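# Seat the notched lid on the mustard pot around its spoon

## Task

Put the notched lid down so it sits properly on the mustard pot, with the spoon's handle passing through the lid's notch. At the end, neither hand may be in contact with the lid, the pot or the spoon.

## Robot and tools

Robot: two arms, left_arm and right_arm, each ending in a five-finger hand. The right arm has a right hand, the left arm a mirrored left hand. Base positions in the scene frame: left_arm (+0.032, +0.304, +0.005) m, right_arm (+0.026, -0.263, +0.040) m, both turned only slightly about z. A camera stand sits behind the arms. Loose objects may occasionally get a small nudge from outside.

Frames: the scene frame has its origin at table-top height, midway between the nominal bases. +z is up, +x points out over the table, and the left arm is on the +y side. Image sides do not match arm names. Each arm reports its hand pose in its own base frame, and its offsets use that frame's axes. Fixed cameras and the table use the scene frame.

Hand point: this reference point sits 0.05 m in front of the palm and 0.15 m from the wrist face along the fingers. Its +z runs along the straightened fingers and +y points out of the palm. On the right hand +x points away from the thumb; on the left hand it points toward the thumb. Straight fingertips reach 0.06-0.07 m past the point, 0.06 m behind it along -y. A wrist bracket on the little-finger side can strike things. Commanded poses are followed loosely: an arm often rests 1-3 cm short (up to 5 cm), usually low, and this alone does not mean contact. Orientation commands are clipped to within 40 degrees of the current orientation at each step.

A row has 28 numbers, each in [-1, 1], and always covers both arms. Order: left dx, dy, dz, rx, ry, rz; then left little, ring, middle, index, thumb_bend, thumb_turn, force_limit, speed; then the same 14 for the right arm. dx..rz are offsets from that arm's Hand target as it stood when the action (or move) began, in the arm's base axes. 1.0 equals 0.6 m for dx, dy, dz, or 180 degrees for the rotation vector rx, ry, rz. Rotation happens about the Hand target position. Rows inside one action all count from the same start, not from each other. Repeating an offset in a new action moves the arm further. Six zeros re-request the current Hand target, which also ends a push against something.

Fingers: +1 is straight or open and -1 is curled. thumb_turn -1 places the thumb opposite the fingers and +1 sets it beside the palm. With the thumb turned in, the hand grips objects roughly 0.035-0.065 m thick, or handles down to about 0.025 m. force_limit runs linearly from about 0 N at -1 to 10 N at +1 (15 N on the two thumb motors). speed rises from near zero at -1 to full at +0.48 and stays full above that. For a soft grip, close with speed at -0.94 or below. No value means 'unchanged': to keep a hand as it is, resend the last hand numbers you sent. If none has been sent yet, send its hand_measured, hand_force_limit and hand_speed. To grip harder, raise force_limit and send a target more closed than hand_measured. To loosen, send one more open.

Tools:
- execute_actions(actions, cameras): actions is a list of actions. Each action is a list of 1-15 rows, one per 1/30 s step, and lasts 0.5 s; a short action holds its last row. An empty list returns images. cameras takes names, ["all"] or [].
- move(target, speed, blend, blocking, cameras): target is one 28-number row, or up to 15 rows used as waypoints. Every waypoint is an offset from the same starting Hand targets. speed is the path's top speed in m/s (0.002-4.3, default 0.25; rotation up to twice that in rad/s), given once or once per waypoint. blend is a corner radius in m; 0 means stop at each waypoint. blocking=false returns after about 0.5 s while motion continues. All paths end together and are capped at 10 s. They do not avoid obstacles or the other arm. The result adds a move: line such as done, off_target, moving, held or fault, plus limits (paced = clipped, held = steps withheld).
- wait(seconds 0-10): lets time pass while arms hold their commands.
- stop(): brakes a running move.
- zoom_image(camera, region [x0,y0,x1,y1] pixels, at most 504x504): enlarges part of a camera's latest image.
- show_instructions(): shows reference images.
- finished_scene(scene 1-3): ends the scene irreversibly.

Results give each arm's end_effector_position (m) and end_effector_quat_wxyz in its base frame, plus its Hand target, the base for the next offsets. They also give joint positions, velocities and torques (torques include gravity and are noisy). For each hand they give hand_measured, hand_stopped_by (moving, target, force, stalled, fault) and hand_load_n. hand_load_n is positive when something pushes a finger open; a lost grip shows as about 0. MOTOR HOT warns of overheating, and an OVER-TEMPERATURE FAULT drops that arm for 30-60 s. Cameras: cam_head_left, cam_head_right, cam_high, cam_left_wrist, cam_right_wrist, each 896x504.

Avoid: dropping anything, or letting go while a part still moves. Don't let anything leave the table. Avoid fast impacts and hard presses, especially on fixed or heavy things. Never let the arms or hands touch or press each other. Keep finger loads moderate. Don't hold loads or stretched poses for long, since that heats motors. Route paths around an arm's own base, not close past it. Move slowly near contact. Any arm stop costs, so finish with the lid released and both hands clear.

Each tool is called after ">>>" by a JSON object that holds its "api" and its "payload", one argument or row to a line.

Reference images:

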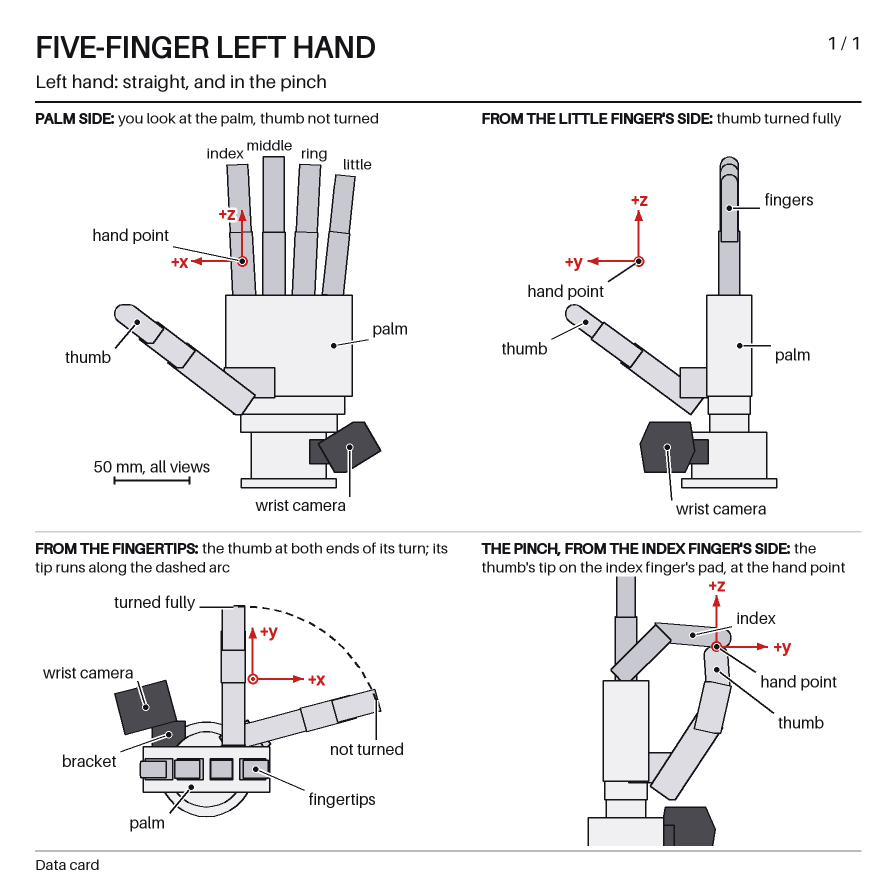

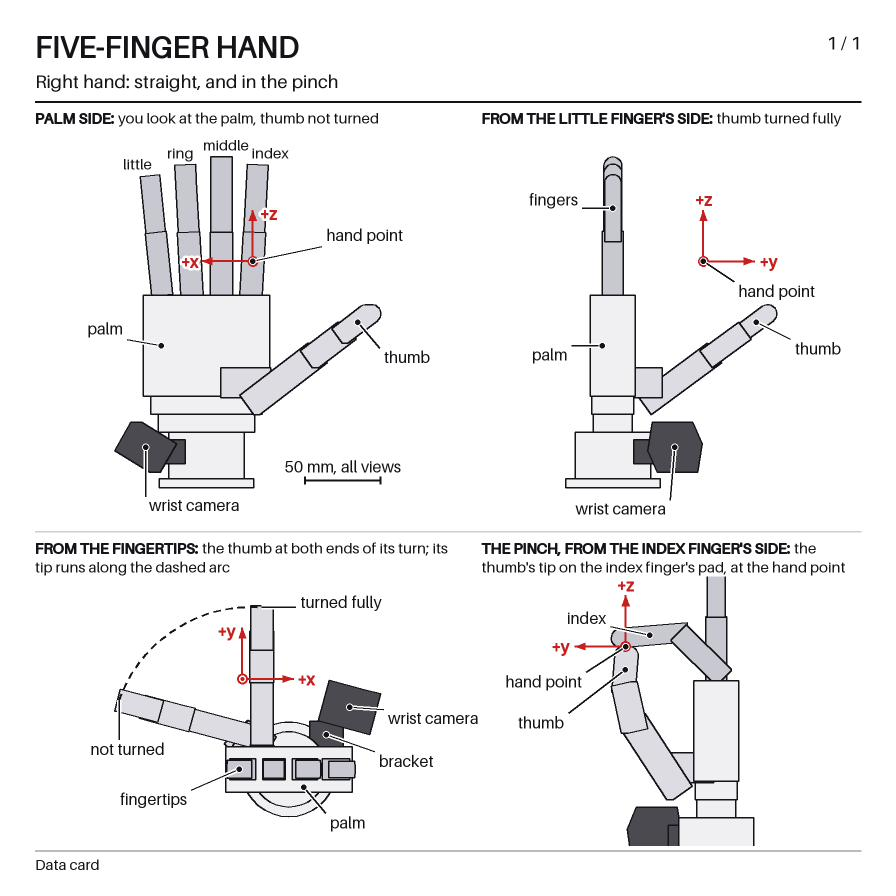

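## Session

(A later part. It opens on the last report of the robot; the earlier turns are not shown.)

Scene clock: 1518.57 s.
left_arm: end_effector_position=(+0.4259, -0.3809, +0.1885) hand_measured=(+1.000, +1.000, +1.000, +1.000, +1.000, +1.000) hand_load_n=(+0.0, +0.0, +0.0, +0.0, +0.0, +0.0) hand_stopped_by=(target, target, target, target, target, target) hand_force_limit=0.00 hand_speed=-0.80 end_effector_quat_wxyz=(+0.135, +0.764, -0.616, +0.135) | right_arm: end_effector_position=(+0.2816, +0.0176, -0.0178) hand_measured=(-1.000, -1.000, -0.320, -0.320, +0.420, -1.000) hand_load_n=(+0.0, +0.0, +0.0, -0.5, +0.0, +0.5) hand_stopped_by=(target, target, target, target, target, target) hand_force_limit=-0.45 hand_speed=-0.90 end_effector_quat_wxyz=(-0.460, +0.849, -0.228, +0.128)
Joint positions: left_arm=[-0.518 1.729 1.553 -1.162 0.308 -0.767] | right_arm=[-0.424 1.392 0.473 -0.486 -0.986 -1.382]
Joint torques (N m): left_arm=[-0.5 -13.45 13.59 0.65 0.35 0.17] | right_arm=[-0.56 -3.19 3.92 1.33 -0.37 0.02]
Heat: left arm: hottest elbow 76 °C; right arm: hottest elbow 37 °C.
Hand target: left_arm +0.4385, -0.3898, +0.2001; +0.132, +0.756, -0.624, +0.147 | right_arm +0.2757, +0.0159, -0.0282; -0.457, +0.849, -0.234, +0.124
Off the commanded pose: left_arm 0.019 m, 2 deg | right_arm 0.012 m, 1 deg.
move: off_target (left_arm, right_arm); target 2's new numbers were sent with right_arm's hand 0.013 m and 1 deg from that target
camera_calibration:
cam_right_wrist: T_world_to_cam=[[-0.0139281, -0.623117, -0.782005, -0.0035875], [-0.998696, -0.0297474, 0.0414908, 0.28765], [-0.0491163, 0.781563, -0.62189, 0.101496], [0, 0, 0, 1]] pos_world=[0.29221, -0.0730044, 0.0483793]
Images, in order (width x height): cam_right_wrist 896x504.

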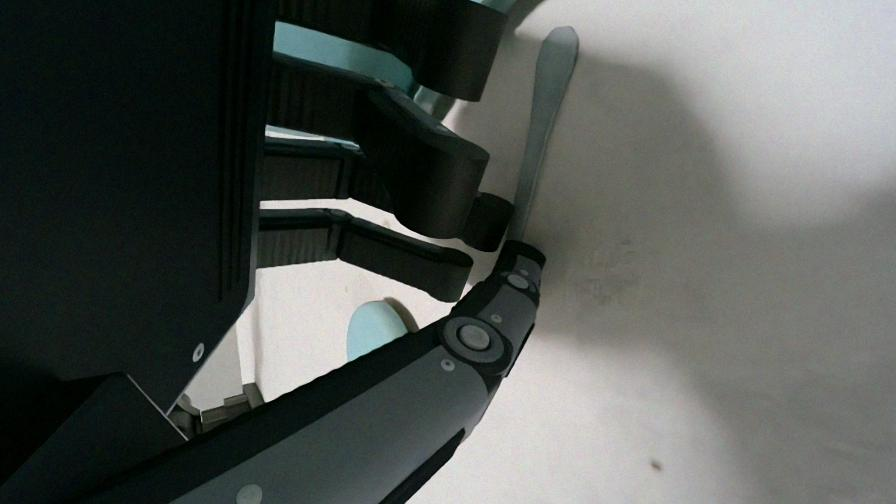

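>>> {"api": "move", "payload": {
  "target": [0,0,0,0,0,0,1,1,1,1,1,1,0,-0.8,0,0.001,-0.004,0,0,0,-1,-1,-0.32,-0.32,0.1,-1,-0.3,-0.9],
  "speed": 0.05,
  "cameras": ["cam_right_wrist"]
}}

>>> {"api": "zoom_image", "payload": {
  "camera": "cam_right_wrist",
  "region": [380, 140, 620, 340]
}}

Scene clock: 1524.70 s.
left_arm: end_effector_position=(+0.4259, -0.3809, +0.1885) hand_measured=(+1.000, +1.000, +1.000, +1.000, +1.000, +1.000) hand_load_n=(+0.0, +0.0, +0.0, +0.0, +0.0, +0.0) hand_stopped_by=(target, target, target, target, target, target) hand_force_limit=0.00 hand_speed=-0.80 end_effector_quat_wxyz=(+0.135, +0.764, -0.616, +0.135) | right_arm: end_effector_position=(+0.2834, +0.0172, -0.0190) hand_measured=(-1.000, -1.000, -0.320, -0.320, +0.344, -1.000) hand_load_n=(+0.0, +0.0, -0.5, +0.0, +5.0, +1.0) hand_stopped_by=(target, target, target, target, force, target) hand_force_limit=-0.30 hand_speed=-0.90 end_effector_quat_wxyz=(-0.460, +0.849, -0.225, +0.132)
Joint positions: left_arm=[-0.518 1.729 1.553 -1.162 0.308 -0.767] | right_arm=[-0.424 1.396 0.471 -0.47 -0.988 -1.382]
Joint torques (N m): left_arm=[-0.5 -13.45 13.59 0.65 0.35 0.17] | right_arm=[-0.21 -3.19 3.85 1.09 -0.3 0.05]
Heat: left arm: hottest elbow 76 °C; right arm: hottest elbow 37 °C.
Hand target: left_arm +0.4385, -0.3898, +0.2001; +0.132, +0.756, -0.624, +0.147 | right_arm +0.2756, +0.0165, -0.0306; -0.457, +0.849, -0.234, +0.124
Off the commanded pose: left_arm 0.019 m, 2 deg | right_arm 0.014 m, 1 deg.
move: off_target (left_arm, right_arm)
camera_calibration:
cam_right_wrist: T_world_to_cam=[[-0.00621556, -0.624585, -0.780932, -0.00696456], [-0.999035, -0.0300734, 0.0320039, 0.289405], [-0.0434744, 0.780378, -0.623795, 0.099513], [0, 0, 0, 1]] pos_world=[0.293409, -0.0733043, 0.0473748]
Images, in order (width x height): cam_right_wrist 896x504.

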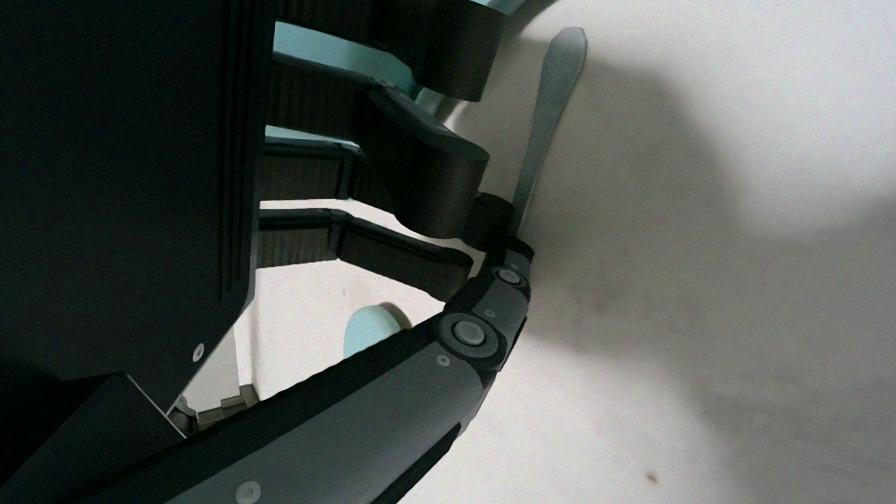

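Scaled by 2.100 from the camera's 896x504 image, which has a finer 1280x720 frame.

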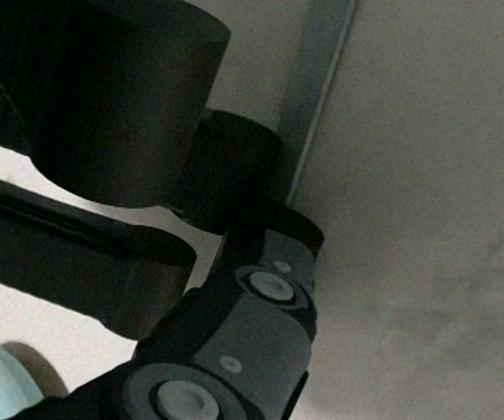

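>>> {"api": "move", "payload": {
  "target": [0,0,0,0,0,0,1,1,1,1,1,1,0,-0.8,0,0.001,0.035,0,0,0,-1,-1,-0.32,-0.32,0.1,-1,-0.3,-0.9],
  "speed": 0.03,
  "cameras": ["cam_right_wrist","cam_left_wrist"]
}}

>>> {"api": "zoom_image", "payload": {
  "camera": "cam_right_wrist",
  "region": [380, 140, 620, 340]
}}

Scene clock: 1530.47 s.
left_arm: end_effector_position=(+0.4259, -0.3809, +0.1885) hand_measured=(+1.000, +1.000, +1.000, +1.000, +1.000, +1.000) hand_load_n=(+0.0, +0.0, +0.0, +0.0, -0.5, +0.0) hand_stopped_by=(target, target, target, target, target, target) hand_force_limit=0.00 hand_speed=-0.80 end_effector_quat_wxyz=(+0.135, +0.764, -0.616, +0.135) | right_arm: end_effector_position=(+0.2754, +0.0198, -0.0119) hand_measured=(-1.000, -1.000, -0.320, -0.320, +0.344, -1.000) hand_load_n=(+0.0, +0.0, +0.5, +0.0, +4.5, +1.0) hand_stopped_by=(target, target, target, target, force, target) hand_force_limit=-0.30 hand_speed=-0.90 end_effector_quat_wxyz=(-0.459, +0.849, -0.232, +0.121)
Joint positions: left_arm=[-0.518 1.729 1.553 -1.162 0.308 -0.767] | right_arm=[-0.424 1.362 0.471 -0.528 -0.982 -1.382]
Joint torques (N m): left_arm=[-0.5 -13.45 13.6 0.65 0.35 0.17] | right_arm=[0.21 -5.48 5.5 -0.02 -0.46 0.12]
Heat: left arm: hottest elbow 76 °C; right arm: hottest elbow 37 °C.
Hand target: left_arm +0.4385, -0.3898, +0.2001; +0.132, +0.756, -0.624, +0.147 | right_arm +0.2757, +0.0171, -0.0096; -0.457, +0.849, -0.234, +0.124
Off the commanded pose: left_arm 0.019 m, 2 deg | right_arm 0.004 m, 0 deg.
move: off_target (left_arm)
camera_calibration:
cam_left_wrist: T_world_to_cam=[[0.996522, -0.0240016, 0.079795, -0.453172], [-0.0768877, -0.633978, 0.76952, -0.34953], [0.0321185, -0.772979, -0.633619, -0.0792648], [0, 0, 0, 1]] pos_world=[0.427268, -0.293741, 0.254908]
cam_right_wrist: T_world_to_cam=[[-0.0261513, -0.621036, -0.783345, 0.00548072], [-0.99797, -0.0293031, 0.0565478, 0.281305], [-0.0580727, 0.783234, -0.619009, 0.105654], [0, 0, 0, 1]] pos_world=[0.287013, -0.0711046, 0.0537866]
Images, in order (width x height): cam_left_wrist 896x504, cam_right_wrist 896x504.

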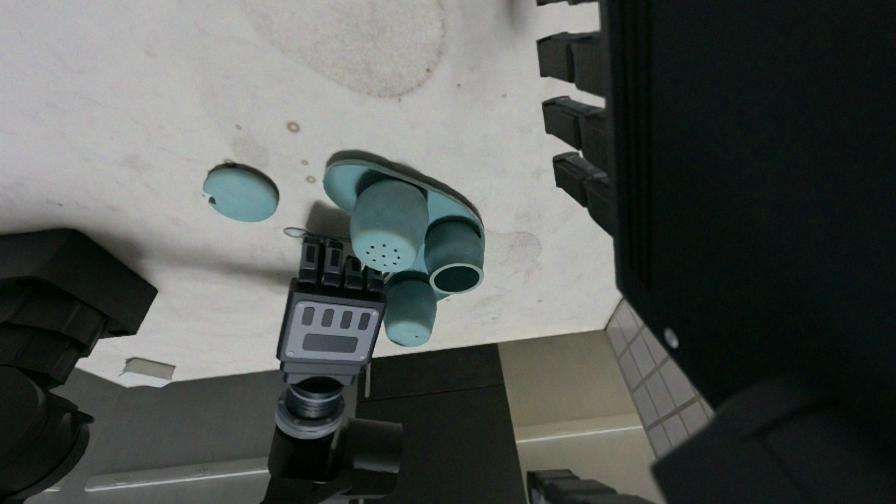

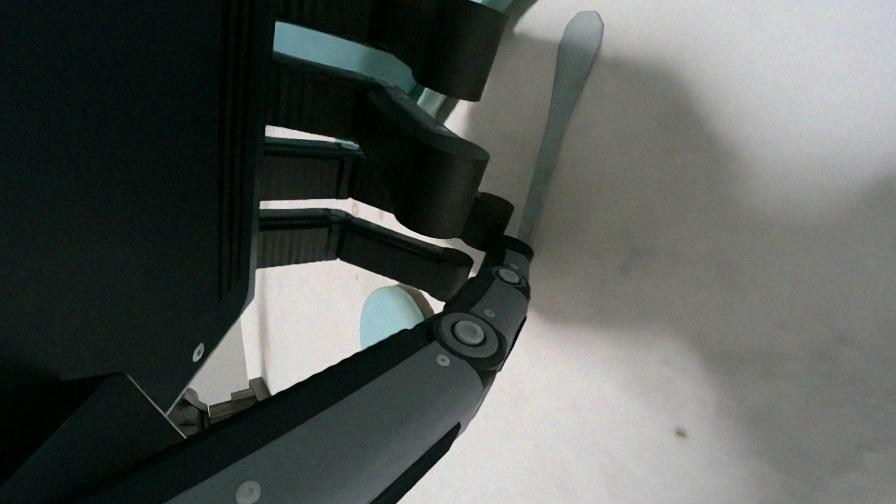

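Scaled by 2.100 from the camera's 896x504 image, which has a finer 1280x720 frame.

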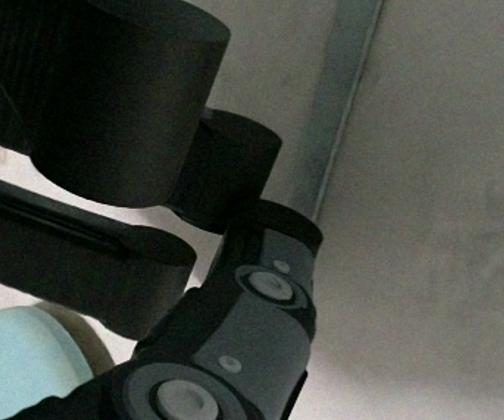

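>>> {"api": "move", "payload": {
  "target": [0,0,0,0,0,0,1,1,1,1,1,1,0,-0.8,0,0.001,0.035,0,0,0,-1,-1,-0.32,-0.32,0.1,-1,-0.3,-0.9],
  "speed": 0.04,
  "cameras": ["cam_right_wrist"]
}}

Scene clock: 1537.90 s.
left_arm: end_effector_position=(+0.4259, -0.3809, +0.1885) hand_measured=(+1.000, +1.000, +1.000, +1.000, +1.000, +1.000) hand_load_n=(+0.0, -0.5, +0.0, +0.0, +0.0, +0.0) hand_stopped_by=(target, target, target, target, target, target) hand_force_limit=0.00 hand_speed=-0.80 end_effector_quat_wxyz=(+0.135, +0.764, -0.616, +0.135) | right_arm: end_effector_position=(+0.2657, +0.0241, +0.0033) hand_measured=(-1.000, -1.000, -0.320, -0.320, +0.344, -1.000) hand_load_n=(+0.0, +0.0, +1.0, +0.0, +4.5, +0.5) hand_stopped_by=(target, target, target, target, force, target) hand_force_limit=-0.30 hand_speed=-0.90 end_effector_quat_wxyz=(-0.460, +0.848, -0.236, +0.113)
Joint positions: left_arm=[-0.518 1.729 1.553 -1.162 0.308 -0.767] | right_arm=[-0.424 1.295 0.471 -0.614 -0.981 -1.382]
Joint torques (N m): left_arm=[-0.5 -13.45 13.59 0.65 0.35 0.17] | right_arm=[0.44 -4.84 7.68 0.27 -0.48 0.11]
Heat: left arm: hottest elbow 76 °C; right arm: hottest elbow 37 °C.
Hand target: left_arm +0.4385, -0.3898, +0.2001; +0.132, +0.756, -0.624, +0.147 | right_arm +0.2757, +0.0177, +0.0114; -0.457, +0.849, -0.234, +0.124
Off the commanded pose: left_arm 0.019 m, 2 deg | right_arm 0.014 m, 1 deg.
move: off_target (left_arm, right_arm)
camera_calibration:
cam_right_wrist: T_world_to_cam=[[-0.039642, -0.615214, -0.787363, 0.0233829], [-0.99686, -0.0297025, 0.0733981, 0.27054], [-0.0685422, 0.7878, -0.612105, 0.113769], [0, 0, 0, 1]] pos_world=[0.278416, -0.0672059, 0.0681922]
Images, in order (width x height): cam_right_wrist 896x504.

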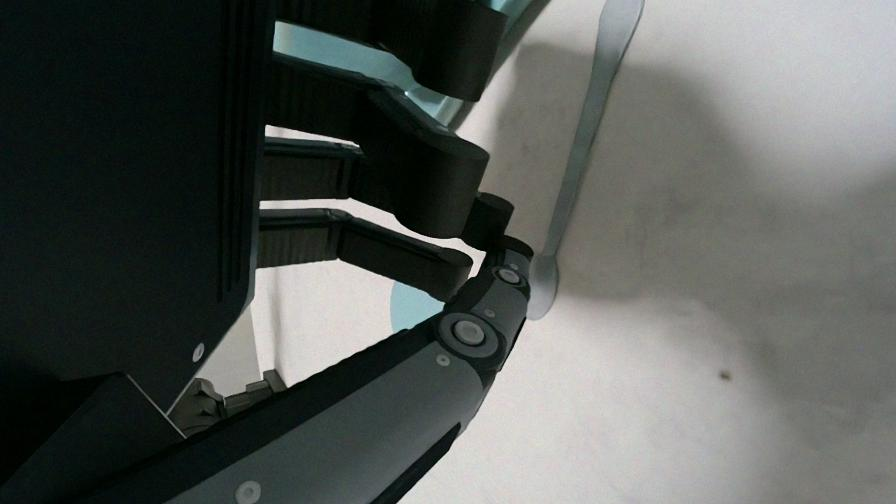

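>>> {"api": "move", "payload": {
  "target": [
    [0,0,0,0,0,0,1,1,1,1,1,1,0,-0.8,0,0,0.09,0,0,0,-1,-1,-0.32,-0.32,0.5,-1,-0.3,-0.3],
    [0,0,0,0,0,0,1,1,1,1,1,1,0,-0.8,0.04,-0.063,0.098,0,0,-0.428,-1,-1,-0.9,-0.5,0.3,-0.5,-0.3,-0.1]
  ],
  "speed": [0.15, 0.3],
  "cameras": ["cam_right_wrist","cam_left_wrist"]
}}

Scene clock: 1697.27 s.
left_arm: end_effector_position=(+0.4259, -0.3809, +0.1885) hand_measured=(+1.000, +1.000, +1.000, +1.000, +1.000, +1.000) hand_load_n=(+0.0, +0.0, +0.0, +0.0, +0.0, -0.5) hand_stopped_by=(target, target, target, target, target, target) hand_force_limit=0.00 hand_speed=-0.80 end_effector_quat_wxyz=(+0.135, +0.764, -0.616, +0.135) | right_arm: end_effector_position=(+0.3029, -0.0252, +0.0755) hand_measured=(-1.000, -1.000, -0.476, -0.500, +0.382, -0.500) hand_load_n=(+0.0, +0.0, +0.0, +0.0, +0.0, +0.0) hand_stopped_by=(target, target, force, target, force, target) hand_force_limit=-0.30 hand_speed=-0.10 end_effector_quat_wxyz=(+0.282, -0.514, +0.711, -0.389)
Joint positions: left_arm=[-0.518 1.729 1.553 -1.162 0.308 -0.767] | right_arm=[-0.077 0.601 0.257 -0.239 0.202 0.133]
Joint torques (N m): left_arm=[-0.5 -13.45 13.59 0.65 0.35 0.17] | right_arm=[0.91 0.62 8.12 1.33 0.18 0.17]
Heat: left arm: hottest elbow 77 °C; right arm: hottest elbow 39 °C.
Hand target: left_arm +0.4385, -0.3898, +0.2001; +0.132, +0.756, -0.624, +0.147 | right_arm +0.2997, -0.0202, +0.0702; +0.281, -0.519, +0.712, -0.382
Off the commanded pose: left_arm 0.019 m, 2 deg | right_arm 0.008 m, 1 deg.
move: off_target (left_arm)
camera_calibration:
cam_left_wrist: T_world_to_cam=[[0.996522, -0.0240016, 0.079795, -0.453172], [-0.0768877, -0.633978, 0.76952, -0.34953], [0.0321185, -0.772979, -0.633619, -0.0792648], [0, 0, 0, 1]] pos_world=[0.427268, -0.293741, 0.254908]
cam_right_wrist: T_world_to_cam=[[-0.605348, -0.110773, -0.788215, 0.235492], [-0.237225, 0.970374, 0.0458162, 0.0979931], [0.759788, 0.214719, -0.613692, -0.0659175], [0, 0, 0, 1]] pos_world=[0.215885, -0.0548501, 0.140676]
Images, in order (width x height): cam_left_wrist 896x504, cam_right_wrist 896x504.

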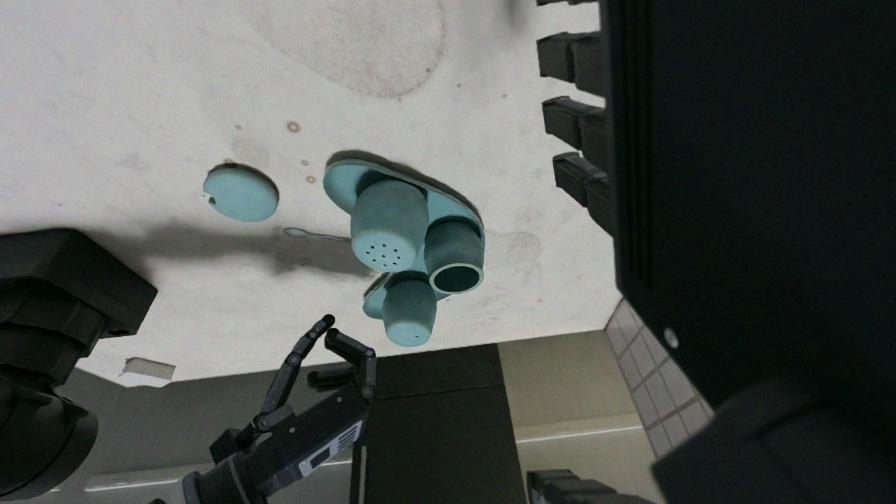

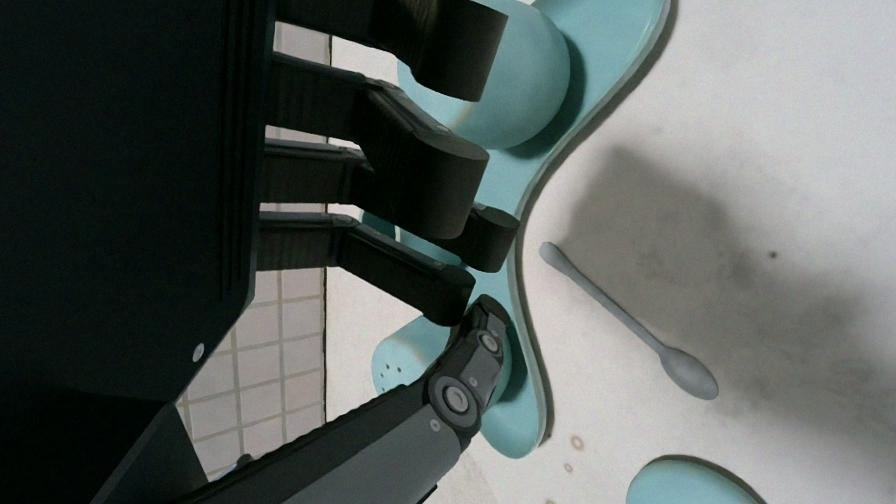

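>>> {"api": "move", "payload": {
  "target": [
    [0,0,0,0,0,0,1,1,1,1,1,1,0,-0.8,0,0,0,0,0,0,-1,-1,-0.3,-0.5,0.7,-0.3,0,-0.1],
    [0,0,0,0,0,0,1,1,1,1,1,1,0,-0.8,0,0,0.002,0,0,0,-1,-1,-1,-0.5,0.7,-0.3,0,-0.1],
    [0,0,0,0,0,0,1,1,1,1,1,1,0,-0.8,0,0,0,0,0,0,-1,-1,-1,-0.5,0.15,-0.3,0,-0.1]
  ],
  "cameras": ["cam_right_wrist","cam_left_wrist"]
}}

>>> {"api": "zoom_image", "payload": {
  "camera": "cam_right_wrist",
  "region": [380, 180, 620, 380]
}}

>>> {"api": "zoom_image", "payload": {
  "camera": "cam_left_wrist",
  "region": [220, 280, 420, 430]
}}

Scene clock: 1712.13 s.
left_arm: end_effector_position=(+0.4259, -0.3809, +0.1885) hand_measured=(+1.000, +1.000, +1.000, +1.000, +1.000, +1.000) hand_load_n=(+0.0, +0.0, +0.0, +0.0, +0.0, +0.0) hand_stopped_by=(target, target, target, target, target, target) hand_force_limit=0.00 hand_speed=-0.80 end_effector_quat_wxyz=(+0.135, +0.764, -0.616, +0.135) | right_arm: end_effector_position=(+0.3029, -0.0251, +0.0755) hand_measured=(-1.000, -1.000, -1.000, -0.500, +0.288, -0.300) hand_load_n=(+0.0, +0.0, +0.0, +2.0, +11.0, +7.0) hand_stopped_by=(target, target, target, target, force, target) hand_force_limit=0.00 hand_speed=-0.10 end_effector_quat_wxyz=(+0.282, -0.514, +0.711, -0.389)
Joint positions: left_arm=[-0.518 1.729 1.553 -1.162 0.308 -0.767] | right_arm=[-0.077 0.601 0.257 -0.239 0.202 0.133]
Joint torques (N m): left_arm=[-0.5 -13.45 13.6 0.64 0.35 0.17] | right_arm=[1.61 0.97 8.34 1.52 0.2 0.22]
Heat: left arm: hottest elbow 77 °C; right arm: hottest elbow 39 °C.
Hand target: left_arm +0.4385, -0.3898, +0.2001; +0.132, +0.756, -0.624, +0.147 | right_arm +0.2997, -0.0201, +0.0702; +0.281, -0.519, +0.712, -0.382
Off the commanded pose: left_arm 0.019 m, 2 deg | right_arm 0.008 m, 1 deg.
move: off_target (left_arm)
camera_calibration:
cam_left_wrist: T_world_to_cam=[[0.996522, -0.0240016, 0.079795, -0.453172], [-0.0768877, -0.633978, 0.76952, -0.34953], [0.0321185, -0.772979, -0.633619, -0.0792648], [0, 0, 0, 1]] pos_world=[0.427268, -0.293741, 0.254908]
cam_right_wrist: T_world_to_cam=[[-0.605308, -0.111024, -0.788211, 0.23548], [-0.237617, 0.970278, 0.0458091, 0.0979766], [0.759698, 0.215021, -0.613698, -0.0659018], [0, 0, 0, 1]] pos_world=[0.215884, -0.0547504, 0.140676]
Images, in order (width x height): cam_left_wrist 896x504, cam_right_wrist 896x504.

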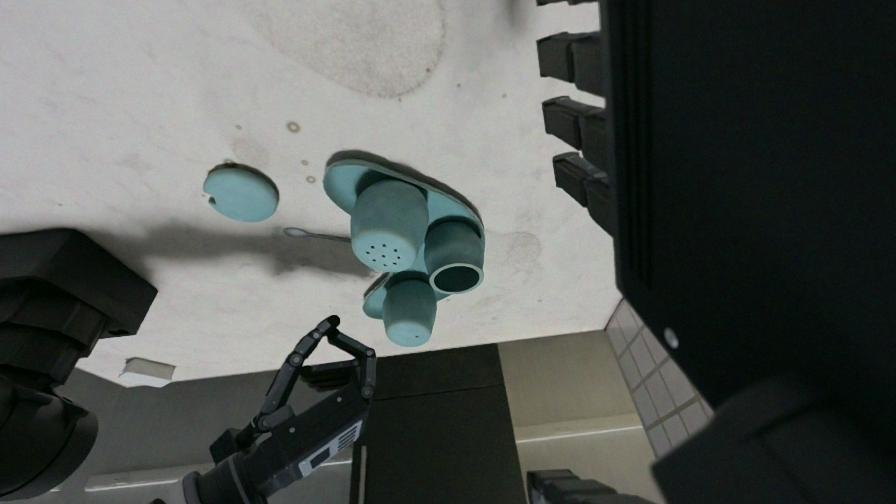

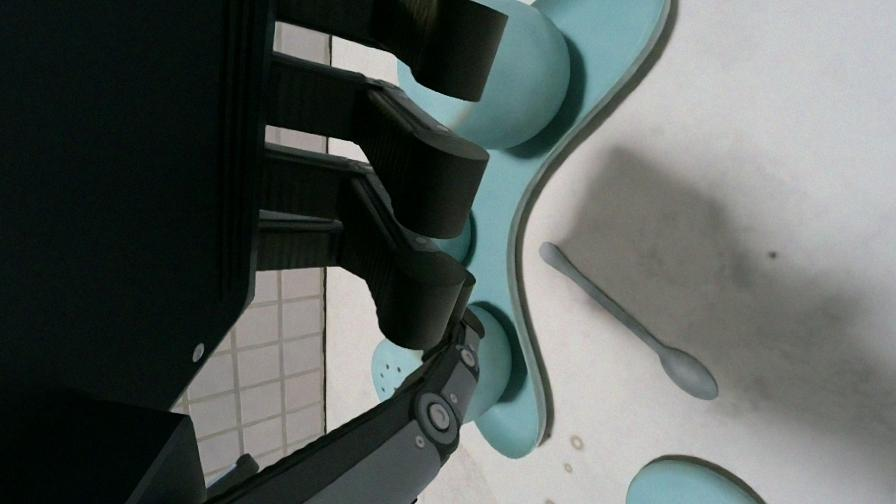

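Scaled by 2.100 from the camera's 896x504 image, which has a finer 1280x720 frame.

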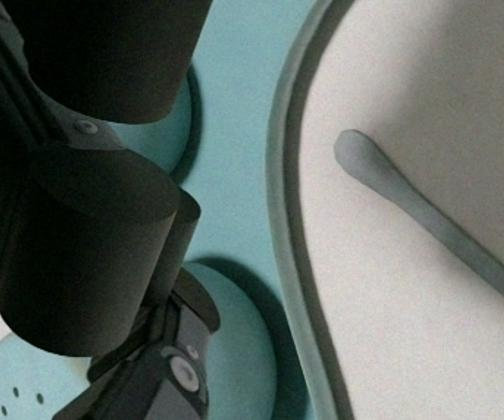

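Scaled by 2.520 from the camera's 896x504 image, which has a finer 1280x720 frame.

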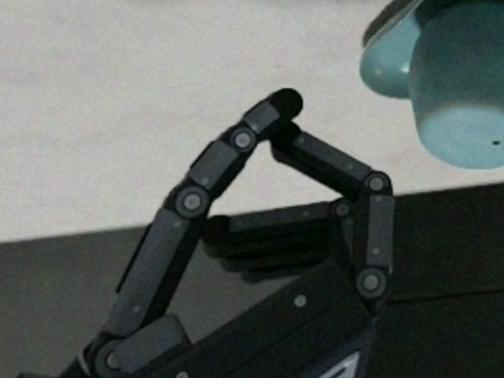

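>>> {"api": "move", "payload": {
  "target": [
    [0,0,0,0,0,0,1,1,1,1,1,1,0,-0.8,0,0,0,0,0,0,-1,-1,-1,-0.5,0.6,-0.3,0,-0.1],
    [0,0,0,0,0,0,1,1,1,1,1,1,0,-0.8,0,0,0.002,0,0,0,-1,-1,-1,-0.5,0.6,0.1,0,-0.1],
    [0,0,0,0,0,0,1,1,1,1,1,1,0,-0.8,0,0,0,0,0,0,-1,-1,-1,-0.5,0.2,0.1,0,-0.1]
  ],
  "cameras": ["cam_right_wrist","cam_left_wrist"]
}}

>>> {"api": "zoom_image", "payload": {
  "camera": "cam_right_wrist",
  "region": [380, 180, 620, 380]
}}

>>> {"api": "zoom_image", "payload": {
  "camera": "cam_left_wrist",
  "region": [220, 280, 420, 430]
}}

Scene clock: 1725.43 s.
left_arm: end_effector_position=(+0.4259, -0.3809, +0.1885) hand_measured=(+1.000, +1.000, +1.000, +1.000, +1.000, +1.000) hand_load_n=(+0.0, +0.5, +0.0, +0.0, +0.0, +0.0) hand_stopped_by=(target, target, target, target, target, target) hand_force_limit=0.00 hand_speed=-0.80 end_effector_quat_wxyz=(+0.135, +0.764, -0.616, +0.135) | right_arm: end_effector_position=(+0.3029, -0.0251, +0.0755) hand_measured=(-1.000, -1.000, -1.000, -0.500, +0.200, +0.100) hand_load_n=(+0.0, +0.0, +0.0, +0.0, +0.0, +0.0) hand_stopped_by=(target, target, target, target, target, target) hand_force_limit=0.00 hand_speed=-0.10 end_effector_quat_wxyz=(+0.282, -0.514, +0.711, -0.389)
Joint positions: left_arm=[-0.518 1.729 1.553 -1.162 0.308 -0.767] | right_arm=[-0.077 0.601 0.257 -0.239 0.202 0.133]
Joint torques (N m): left_arm=[-0.5 -13.45 13.59 0.65 0.35 0.17] | right_arm=[1.14 1.32 8.21 1.25 0.19 0.18]
Heat: left arm: hottest elbow 77 °C; right arm: hottest elbow 39 °C.
Hand target: left_arm +0.4385, -0.3898, +0.2001; +0.132, +0.756, -0.624, +0.147 | right_arm +0.2997, -0.0201, +0.0702; +0.281, -0.519, +0.712, -0.382
Off the commanded pose: left_arm 0.019 m, 2 deg | right_arm 0.008 m, 1 deg.
move: off_target (left_arm)
camera_calibration:
cam_left_wrist: T_world_to_cam=[[0.996522, -0.0240016, 0.079795, -0.453172], [-0.0768877, -0.633978, 0.76952, -0.34953], [0.0321185, -0.772979, -0.633619, -0.0792648], [0, 0, 0, 1]] pos_world=[0.427268, -0.293741, 0.254908]
cam_right_wrist: T_world_to_cam=[[-0.605219, -0.110628, -0.788334, 0.2355], [-0.237464, 0.9703, 0.0461429, 0.0978979], [0.759816, 0.215128, -0.613514, -0.0659473], [0, 0, 0, 1]] pos_world=[0.215884, -0.0547503, 0.140676]
Images, in order (width x height): cam_left_wrist 896x504, cam_right_wrist 896x504.

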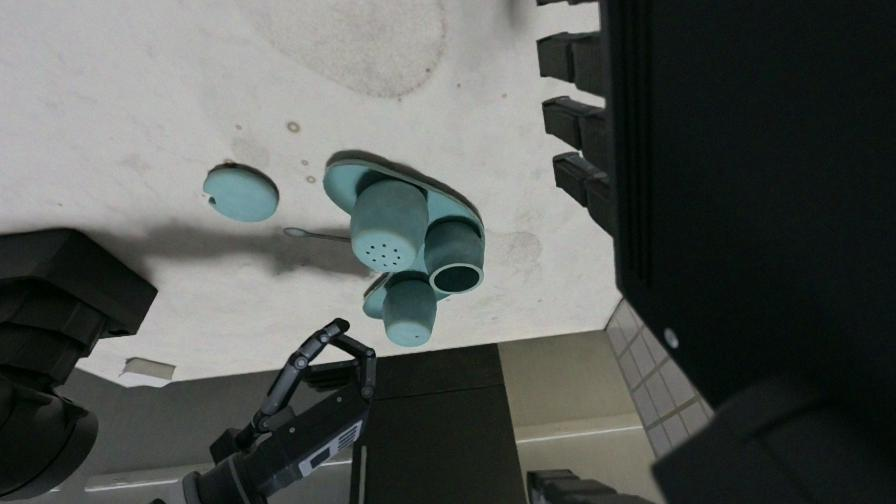

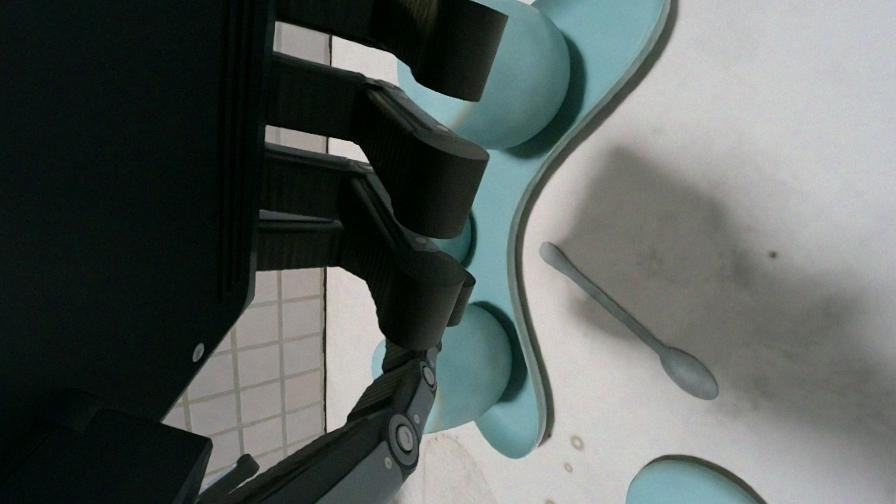

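Scaled by 2.100 from the camera's 896x504 image, which has a finer 1280x720 frame.

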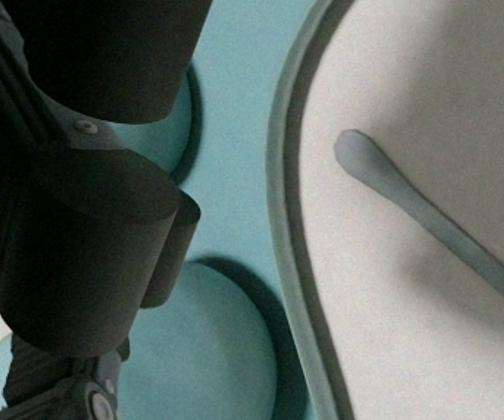

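Scaled by 2.520 from the camera's 896x504 image, which has a finer 1280x720 frame.

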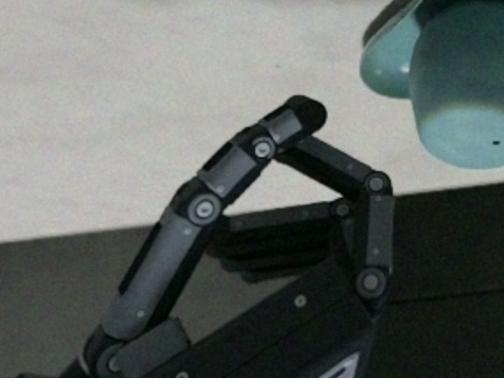

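>>> {"api": "move", "payload": {
  "target": [
    [0,0,0,0,0,0,1,1,1,1,1,1,0,-0.8,0,0,0,0,0,0,-1,-1,-1,-0.4,-0.05,0.1,0,-0.1]
  ],
  "cameras": ["cam_right_wrist","cam_left_wrist"]
}}

>>> {"api": "zoom_image", "payload": {
  "camera": "cam_right_wrist",
  "region": [380, 180, 620, 380]
}}

>>> {"api": "zoom_image", "payload": {
  "camera": "cam_left_wrist",
  "region": [220, 280, 420, 430]
}}

Scene clock: 1737.83 s.
left_arm: end_effector_position=(+0.4259, -0.3809, +0.1885) hand_measured=(+1.000, +1.000, +1.000, +1.000, +1.000, +1.000) hand_load_n=(+0.0, +0.0, +0.5, +0.0, +0.0, +0.0) hand_stopped_by=(target, target, target, target, target, target) hand_force_limit=0.00 hand_speed=-0.80 end_effector_quat_wxyz=(+0.135, +0.764, -0.616, +0.135) | right_arm: end_effector_position=(+0.3029, -0.0251, +0.0755) hand_measured=(-1.000, -1.000, -1.000, -0.400, -0.048, +0.100) hand_load_n=(+0.0, +0.0, +0.0, +0.0, +1.5, +0.5) hand_stopped_by=(target, target, target, target, target, target) hand_force_limit=0.00 hand_speed=-0.10 end_effector_quat_wxyz=(+0.282, -0.514, +0.711, -0.389)
Joint positions: left_arm=[-0.518 1.729 1.553 -1.162 0.308 -0.767] | right_arm=[-0.077 0.601 0.257 -0.239 0.202 0.133]
Joint torques (N m): left_arm=[-0.5 -13.45 13.59 0.65 0.35 0.17] | right_arm=[1.32 0.91 8.31 1.54 0.19 0.23]
Heat: left arm: hottest elbow 77 °C; right arm: hottest elbow 39 °C.
Hand target: left_arm +0.4385, -0.3898, +0.2001; +0.132, +0.756, -0.624, +0.147 | right_arm +0.2997, -0.0201, +0.0702; +0.281, -0.519, +0.712, -0.382
Off the commanded pose: left_arm 0.019 m, 2 deg | right_arm 0.008 m, 1 deg.
move: off_target (left_arm)
camera_calibration:
cam_left_wrist: T_world_to_cam=[[0.996522, -0.0240016, 0.079795, -0.453172], [-0.0768877, -0.633978, 0.76952, -0.34953], [0.0321185, -0.772979, -0.633619, -0.0792648], [0, 0, 0, 1]] pos_world=[0.427268, -0.293741, 0.254908]
cam_right_wrist: T_world_to_cam=[[-0.605219, -0.110628, -0.788334, 0.2355], [-0.237464, 0.9703, 0.0461429, 0.0978979], [0.759816, 0.215128, -0.613514, -0.0659473], [0, 0, 0, 1]] pos_world=[0.215884, -0.0547503, 0.140676]
Images, in order (width x height): cam_left_wrist 896x504, cam_right_wrist 896x504.

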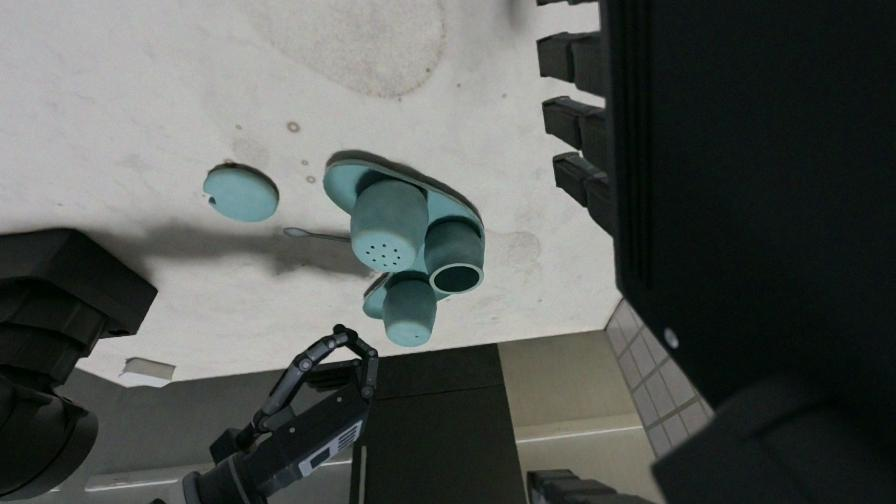

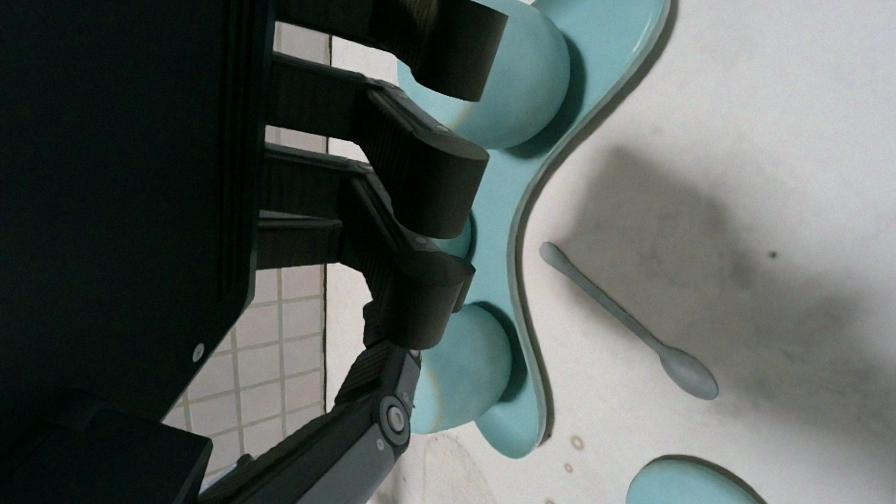

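Scaled by 2.100 from the camera's 896x504 image, which has a finer 1280x720 frame.

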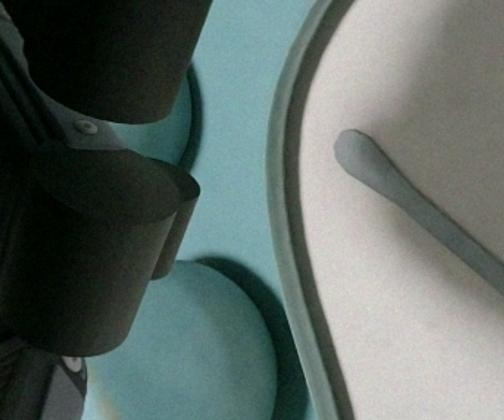

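Scaled by 2.520 from the camera's 896x504 image, which has a finer 1280x720 frame.

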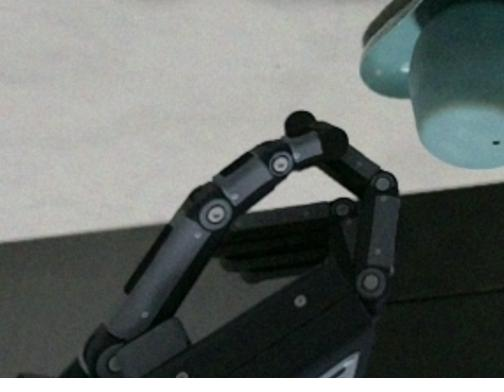

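>>> {"api": "move", "payload": {
  "target": [
    [0,0,0,0,0,0,1,1,1,1,1,1,0,-0.8,0,0,0,0,0,0,-1,-1,-1,-0.33,0.2,0.1,0,-0.1]
  ],
  "cameras": ["cam_right_wrist","cam_left_wrist"]
}}

>>> {"api": "zoom_image", "payload": {
  "camera": "cam_right_wrist",
  "region": [380, 180, 620, 380]
}}

>>> {"api": "zoom_image", "payload": {
  "camera": "cam_left_wrist",
  "region": [220, 280, 420, 430]
}}

Scene clock: 1748.40 s.
left_arm: end_effector_position=(+0.4259, -0.3809, +0.1885) hand_measured=(+1.000, +1.000, +1.000, +1.000, +1.000, +1.000) hand_load_n=(+0.0, +0.0, +0.0, +0.0, +0.0, +0.0) hand_stopped_by=(target, target, target, target, target, target) hand_force_limit=0.00 hand_speed=-0.80 end_effector_quat_wxyz=(+0.135, +0.764, -0.616, +0.135) | right_arm: end_effector_position=(+0.3029, -0.0251, +0.0755) hand_measured=(-1.000, -1.000, -1.000, -0.330, +0.200, +0.100) hand_load_n=(+0.0, +0.0, +0.0, +0.0, +0.0, +0.0) hand_stopped_by=(target, target, target, target, target, target) hand_force_limit=0.00 hand_speed=-0.10 end_effector_quat_wxyz=(+0.282, -0.514, +0.711, -0.389)
Joint positions: left_arm=[-0.518 1.729 1.553 -1.162 0.308 -0.767] | right_arm=[-0.077 0.601 0.257 -0.239 0.202 0.133]
Joint torques (N m): left_arm=[-0.5 -13.45 13.59 0.65 0.35 0.17] | right_arm=[1.26 0.97 8.46 1.4 0.18 0.17]
Heat: left arm: hottest elbow 77 °C; right arm: hottest elbow 39 °C.
Hand target: left_arm +0.4385, -0.3898, +0.2001; +0.132, +0.756, -0.624, +0.147 | right_arm +0.2997, -0.0201, +0.0702; +0.281, -0.519, +0.712, -0.382
Off the commanded pose: left_arm 0.019 m, 2 deg | right_arm 0.008 m, 1 deg.
move: off_target (left_arm)
camera_calibration:
cam_left_wrist: T_world_to_cam=[[0.996522, -0.0240016, 0.079795, -0.453172], [-0.0768877, -0.633978, 0.76952, -0.34953], [0.0321185, -0.772979, -0.633619, -0.0792648], [0, 0, 0, 1]] pos_world=[0.427268, -0.293741, 0.254908]
cam_right_wrist: T_world_to_cam=[[-0.605219, -0.110628, -0.788334, 0.2355], [-0.237464, 0.9703, 0.0461429, 0.0978979], [0.759816, 0.215128, -0.613514, -0.0659473], [0, 0, 0, 1]] pos_world=[0.215884, -0.0547503, 0.140676]
Images, in order (width x height): cam_left_wrist 896x504, cam_right_wrist 896x504.

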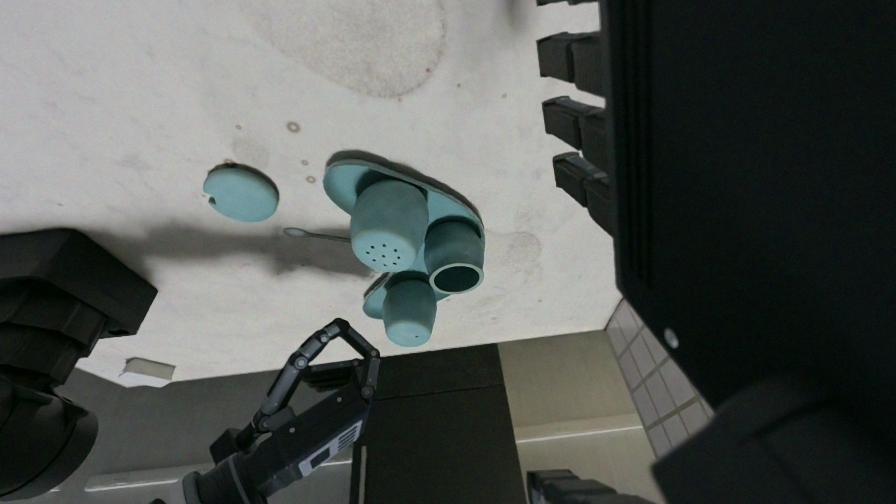

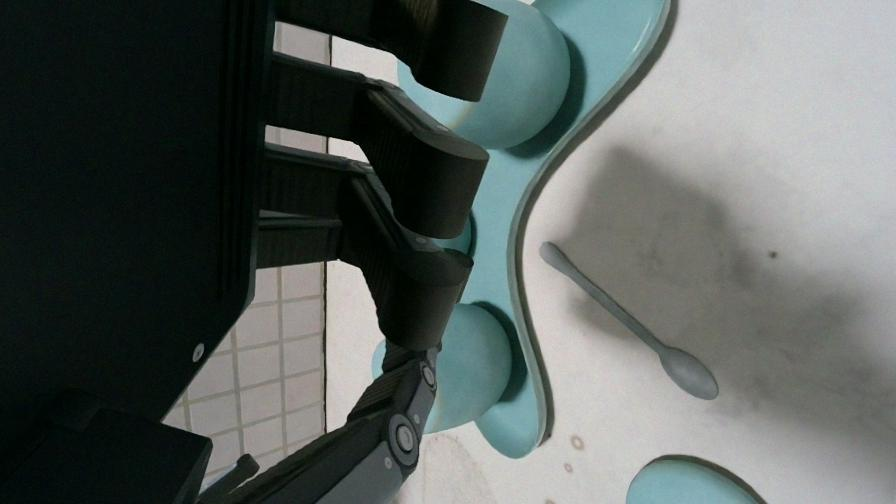

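Scaled by 2.100 from the camera's 896x504 image, which has a finer 1280x720 frame.

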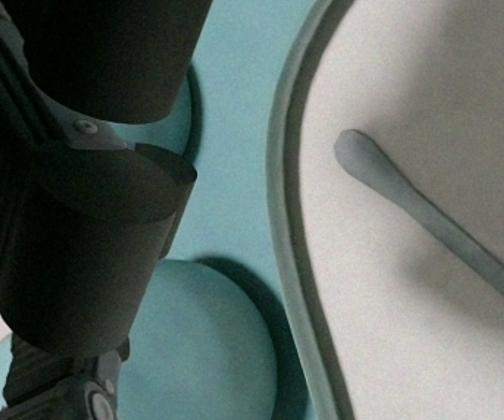

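Scaled by 2.520 from the camera's 896x504 image, which has a finer 1280x720 frame.

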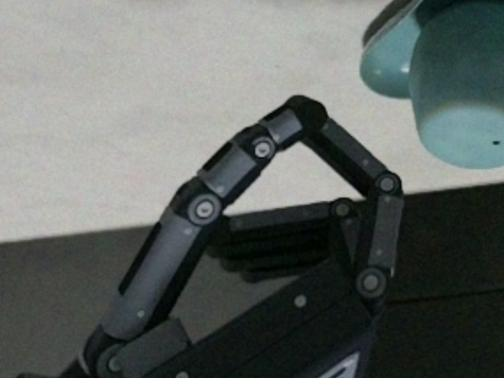

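>>> {"api": "move", "payload": {
  "target": [
    [0,0,0,0,0,0,1,1,1,1,1,1,0,-0.8,0,0,0,0,0,0,-1,-1,-1,-0.33,0.2,-0.5,-0.6,-0.8]
  ],
  "cameras": []
}}

Scene clock: 1753.70 s.
left_arm: end_effector_position=(+0.4259, -0.3809, +0.1885) hand_measured=(+1.000, +1.000, +1.000, +1.000, +1.000, +1.000) hand_load_n=(+0.0, +0.0, +0.0, +0.0, +0.0, +0.0) hand_stopped_by=(target, target, target, target, target, target) hand_force_limit=0.00 hand_speed=-0.80 end_effector_quat_wxyz=(+0.135, +0.764, -0.616, +0.135) | right_arm: end_effector_position=(+0.3029, -0.0251, +0.0755) hand_measured=(-1.000, -1.000, -1.000, -0.330, +0.200, -0.222) hand_load_n=(+0.0, +0.0, +0.0, +0.5, +1.0, +3.0) hand_stopped_by=(target, target, target, target, target, force) hand_force_limit=-0.60 hand_speed=-0.80 end_effector_quat_wxyz=(+0.282, -0.514, +0.711, -0.389)
Joint positions: left_arm=[-0.518 1.729 1.553 -1.162 0.308 -0.767] | right_arm=[-0.077 0.601 0.257 -0.239 0.202 0.133]
Joint torques (N m): left_arm=[-0.5 -13.45 13.59 0.64 0.35 0.17] | right_arm=[1.61 1.2 8.27 1.33 0.22 0.17]
Heat: left arm: hottest elbow 77 °C; right arm: hottest elbow 39 °C.
Hand target: left_arm +0.4385, -0.3898, +0.2001; +0.132, +0.756, -0.624, +0.147 | right_arm +0.2997, -0.0201, +0.0702; +0.281, -0.519, +0.712, -0.382
Off the commanded pose: left_arm 0.019 m, 2 deg | right_arm 0.008 m, 1 deg.
move: off_target (left_arm)
No camera images: "cameras" was empty.


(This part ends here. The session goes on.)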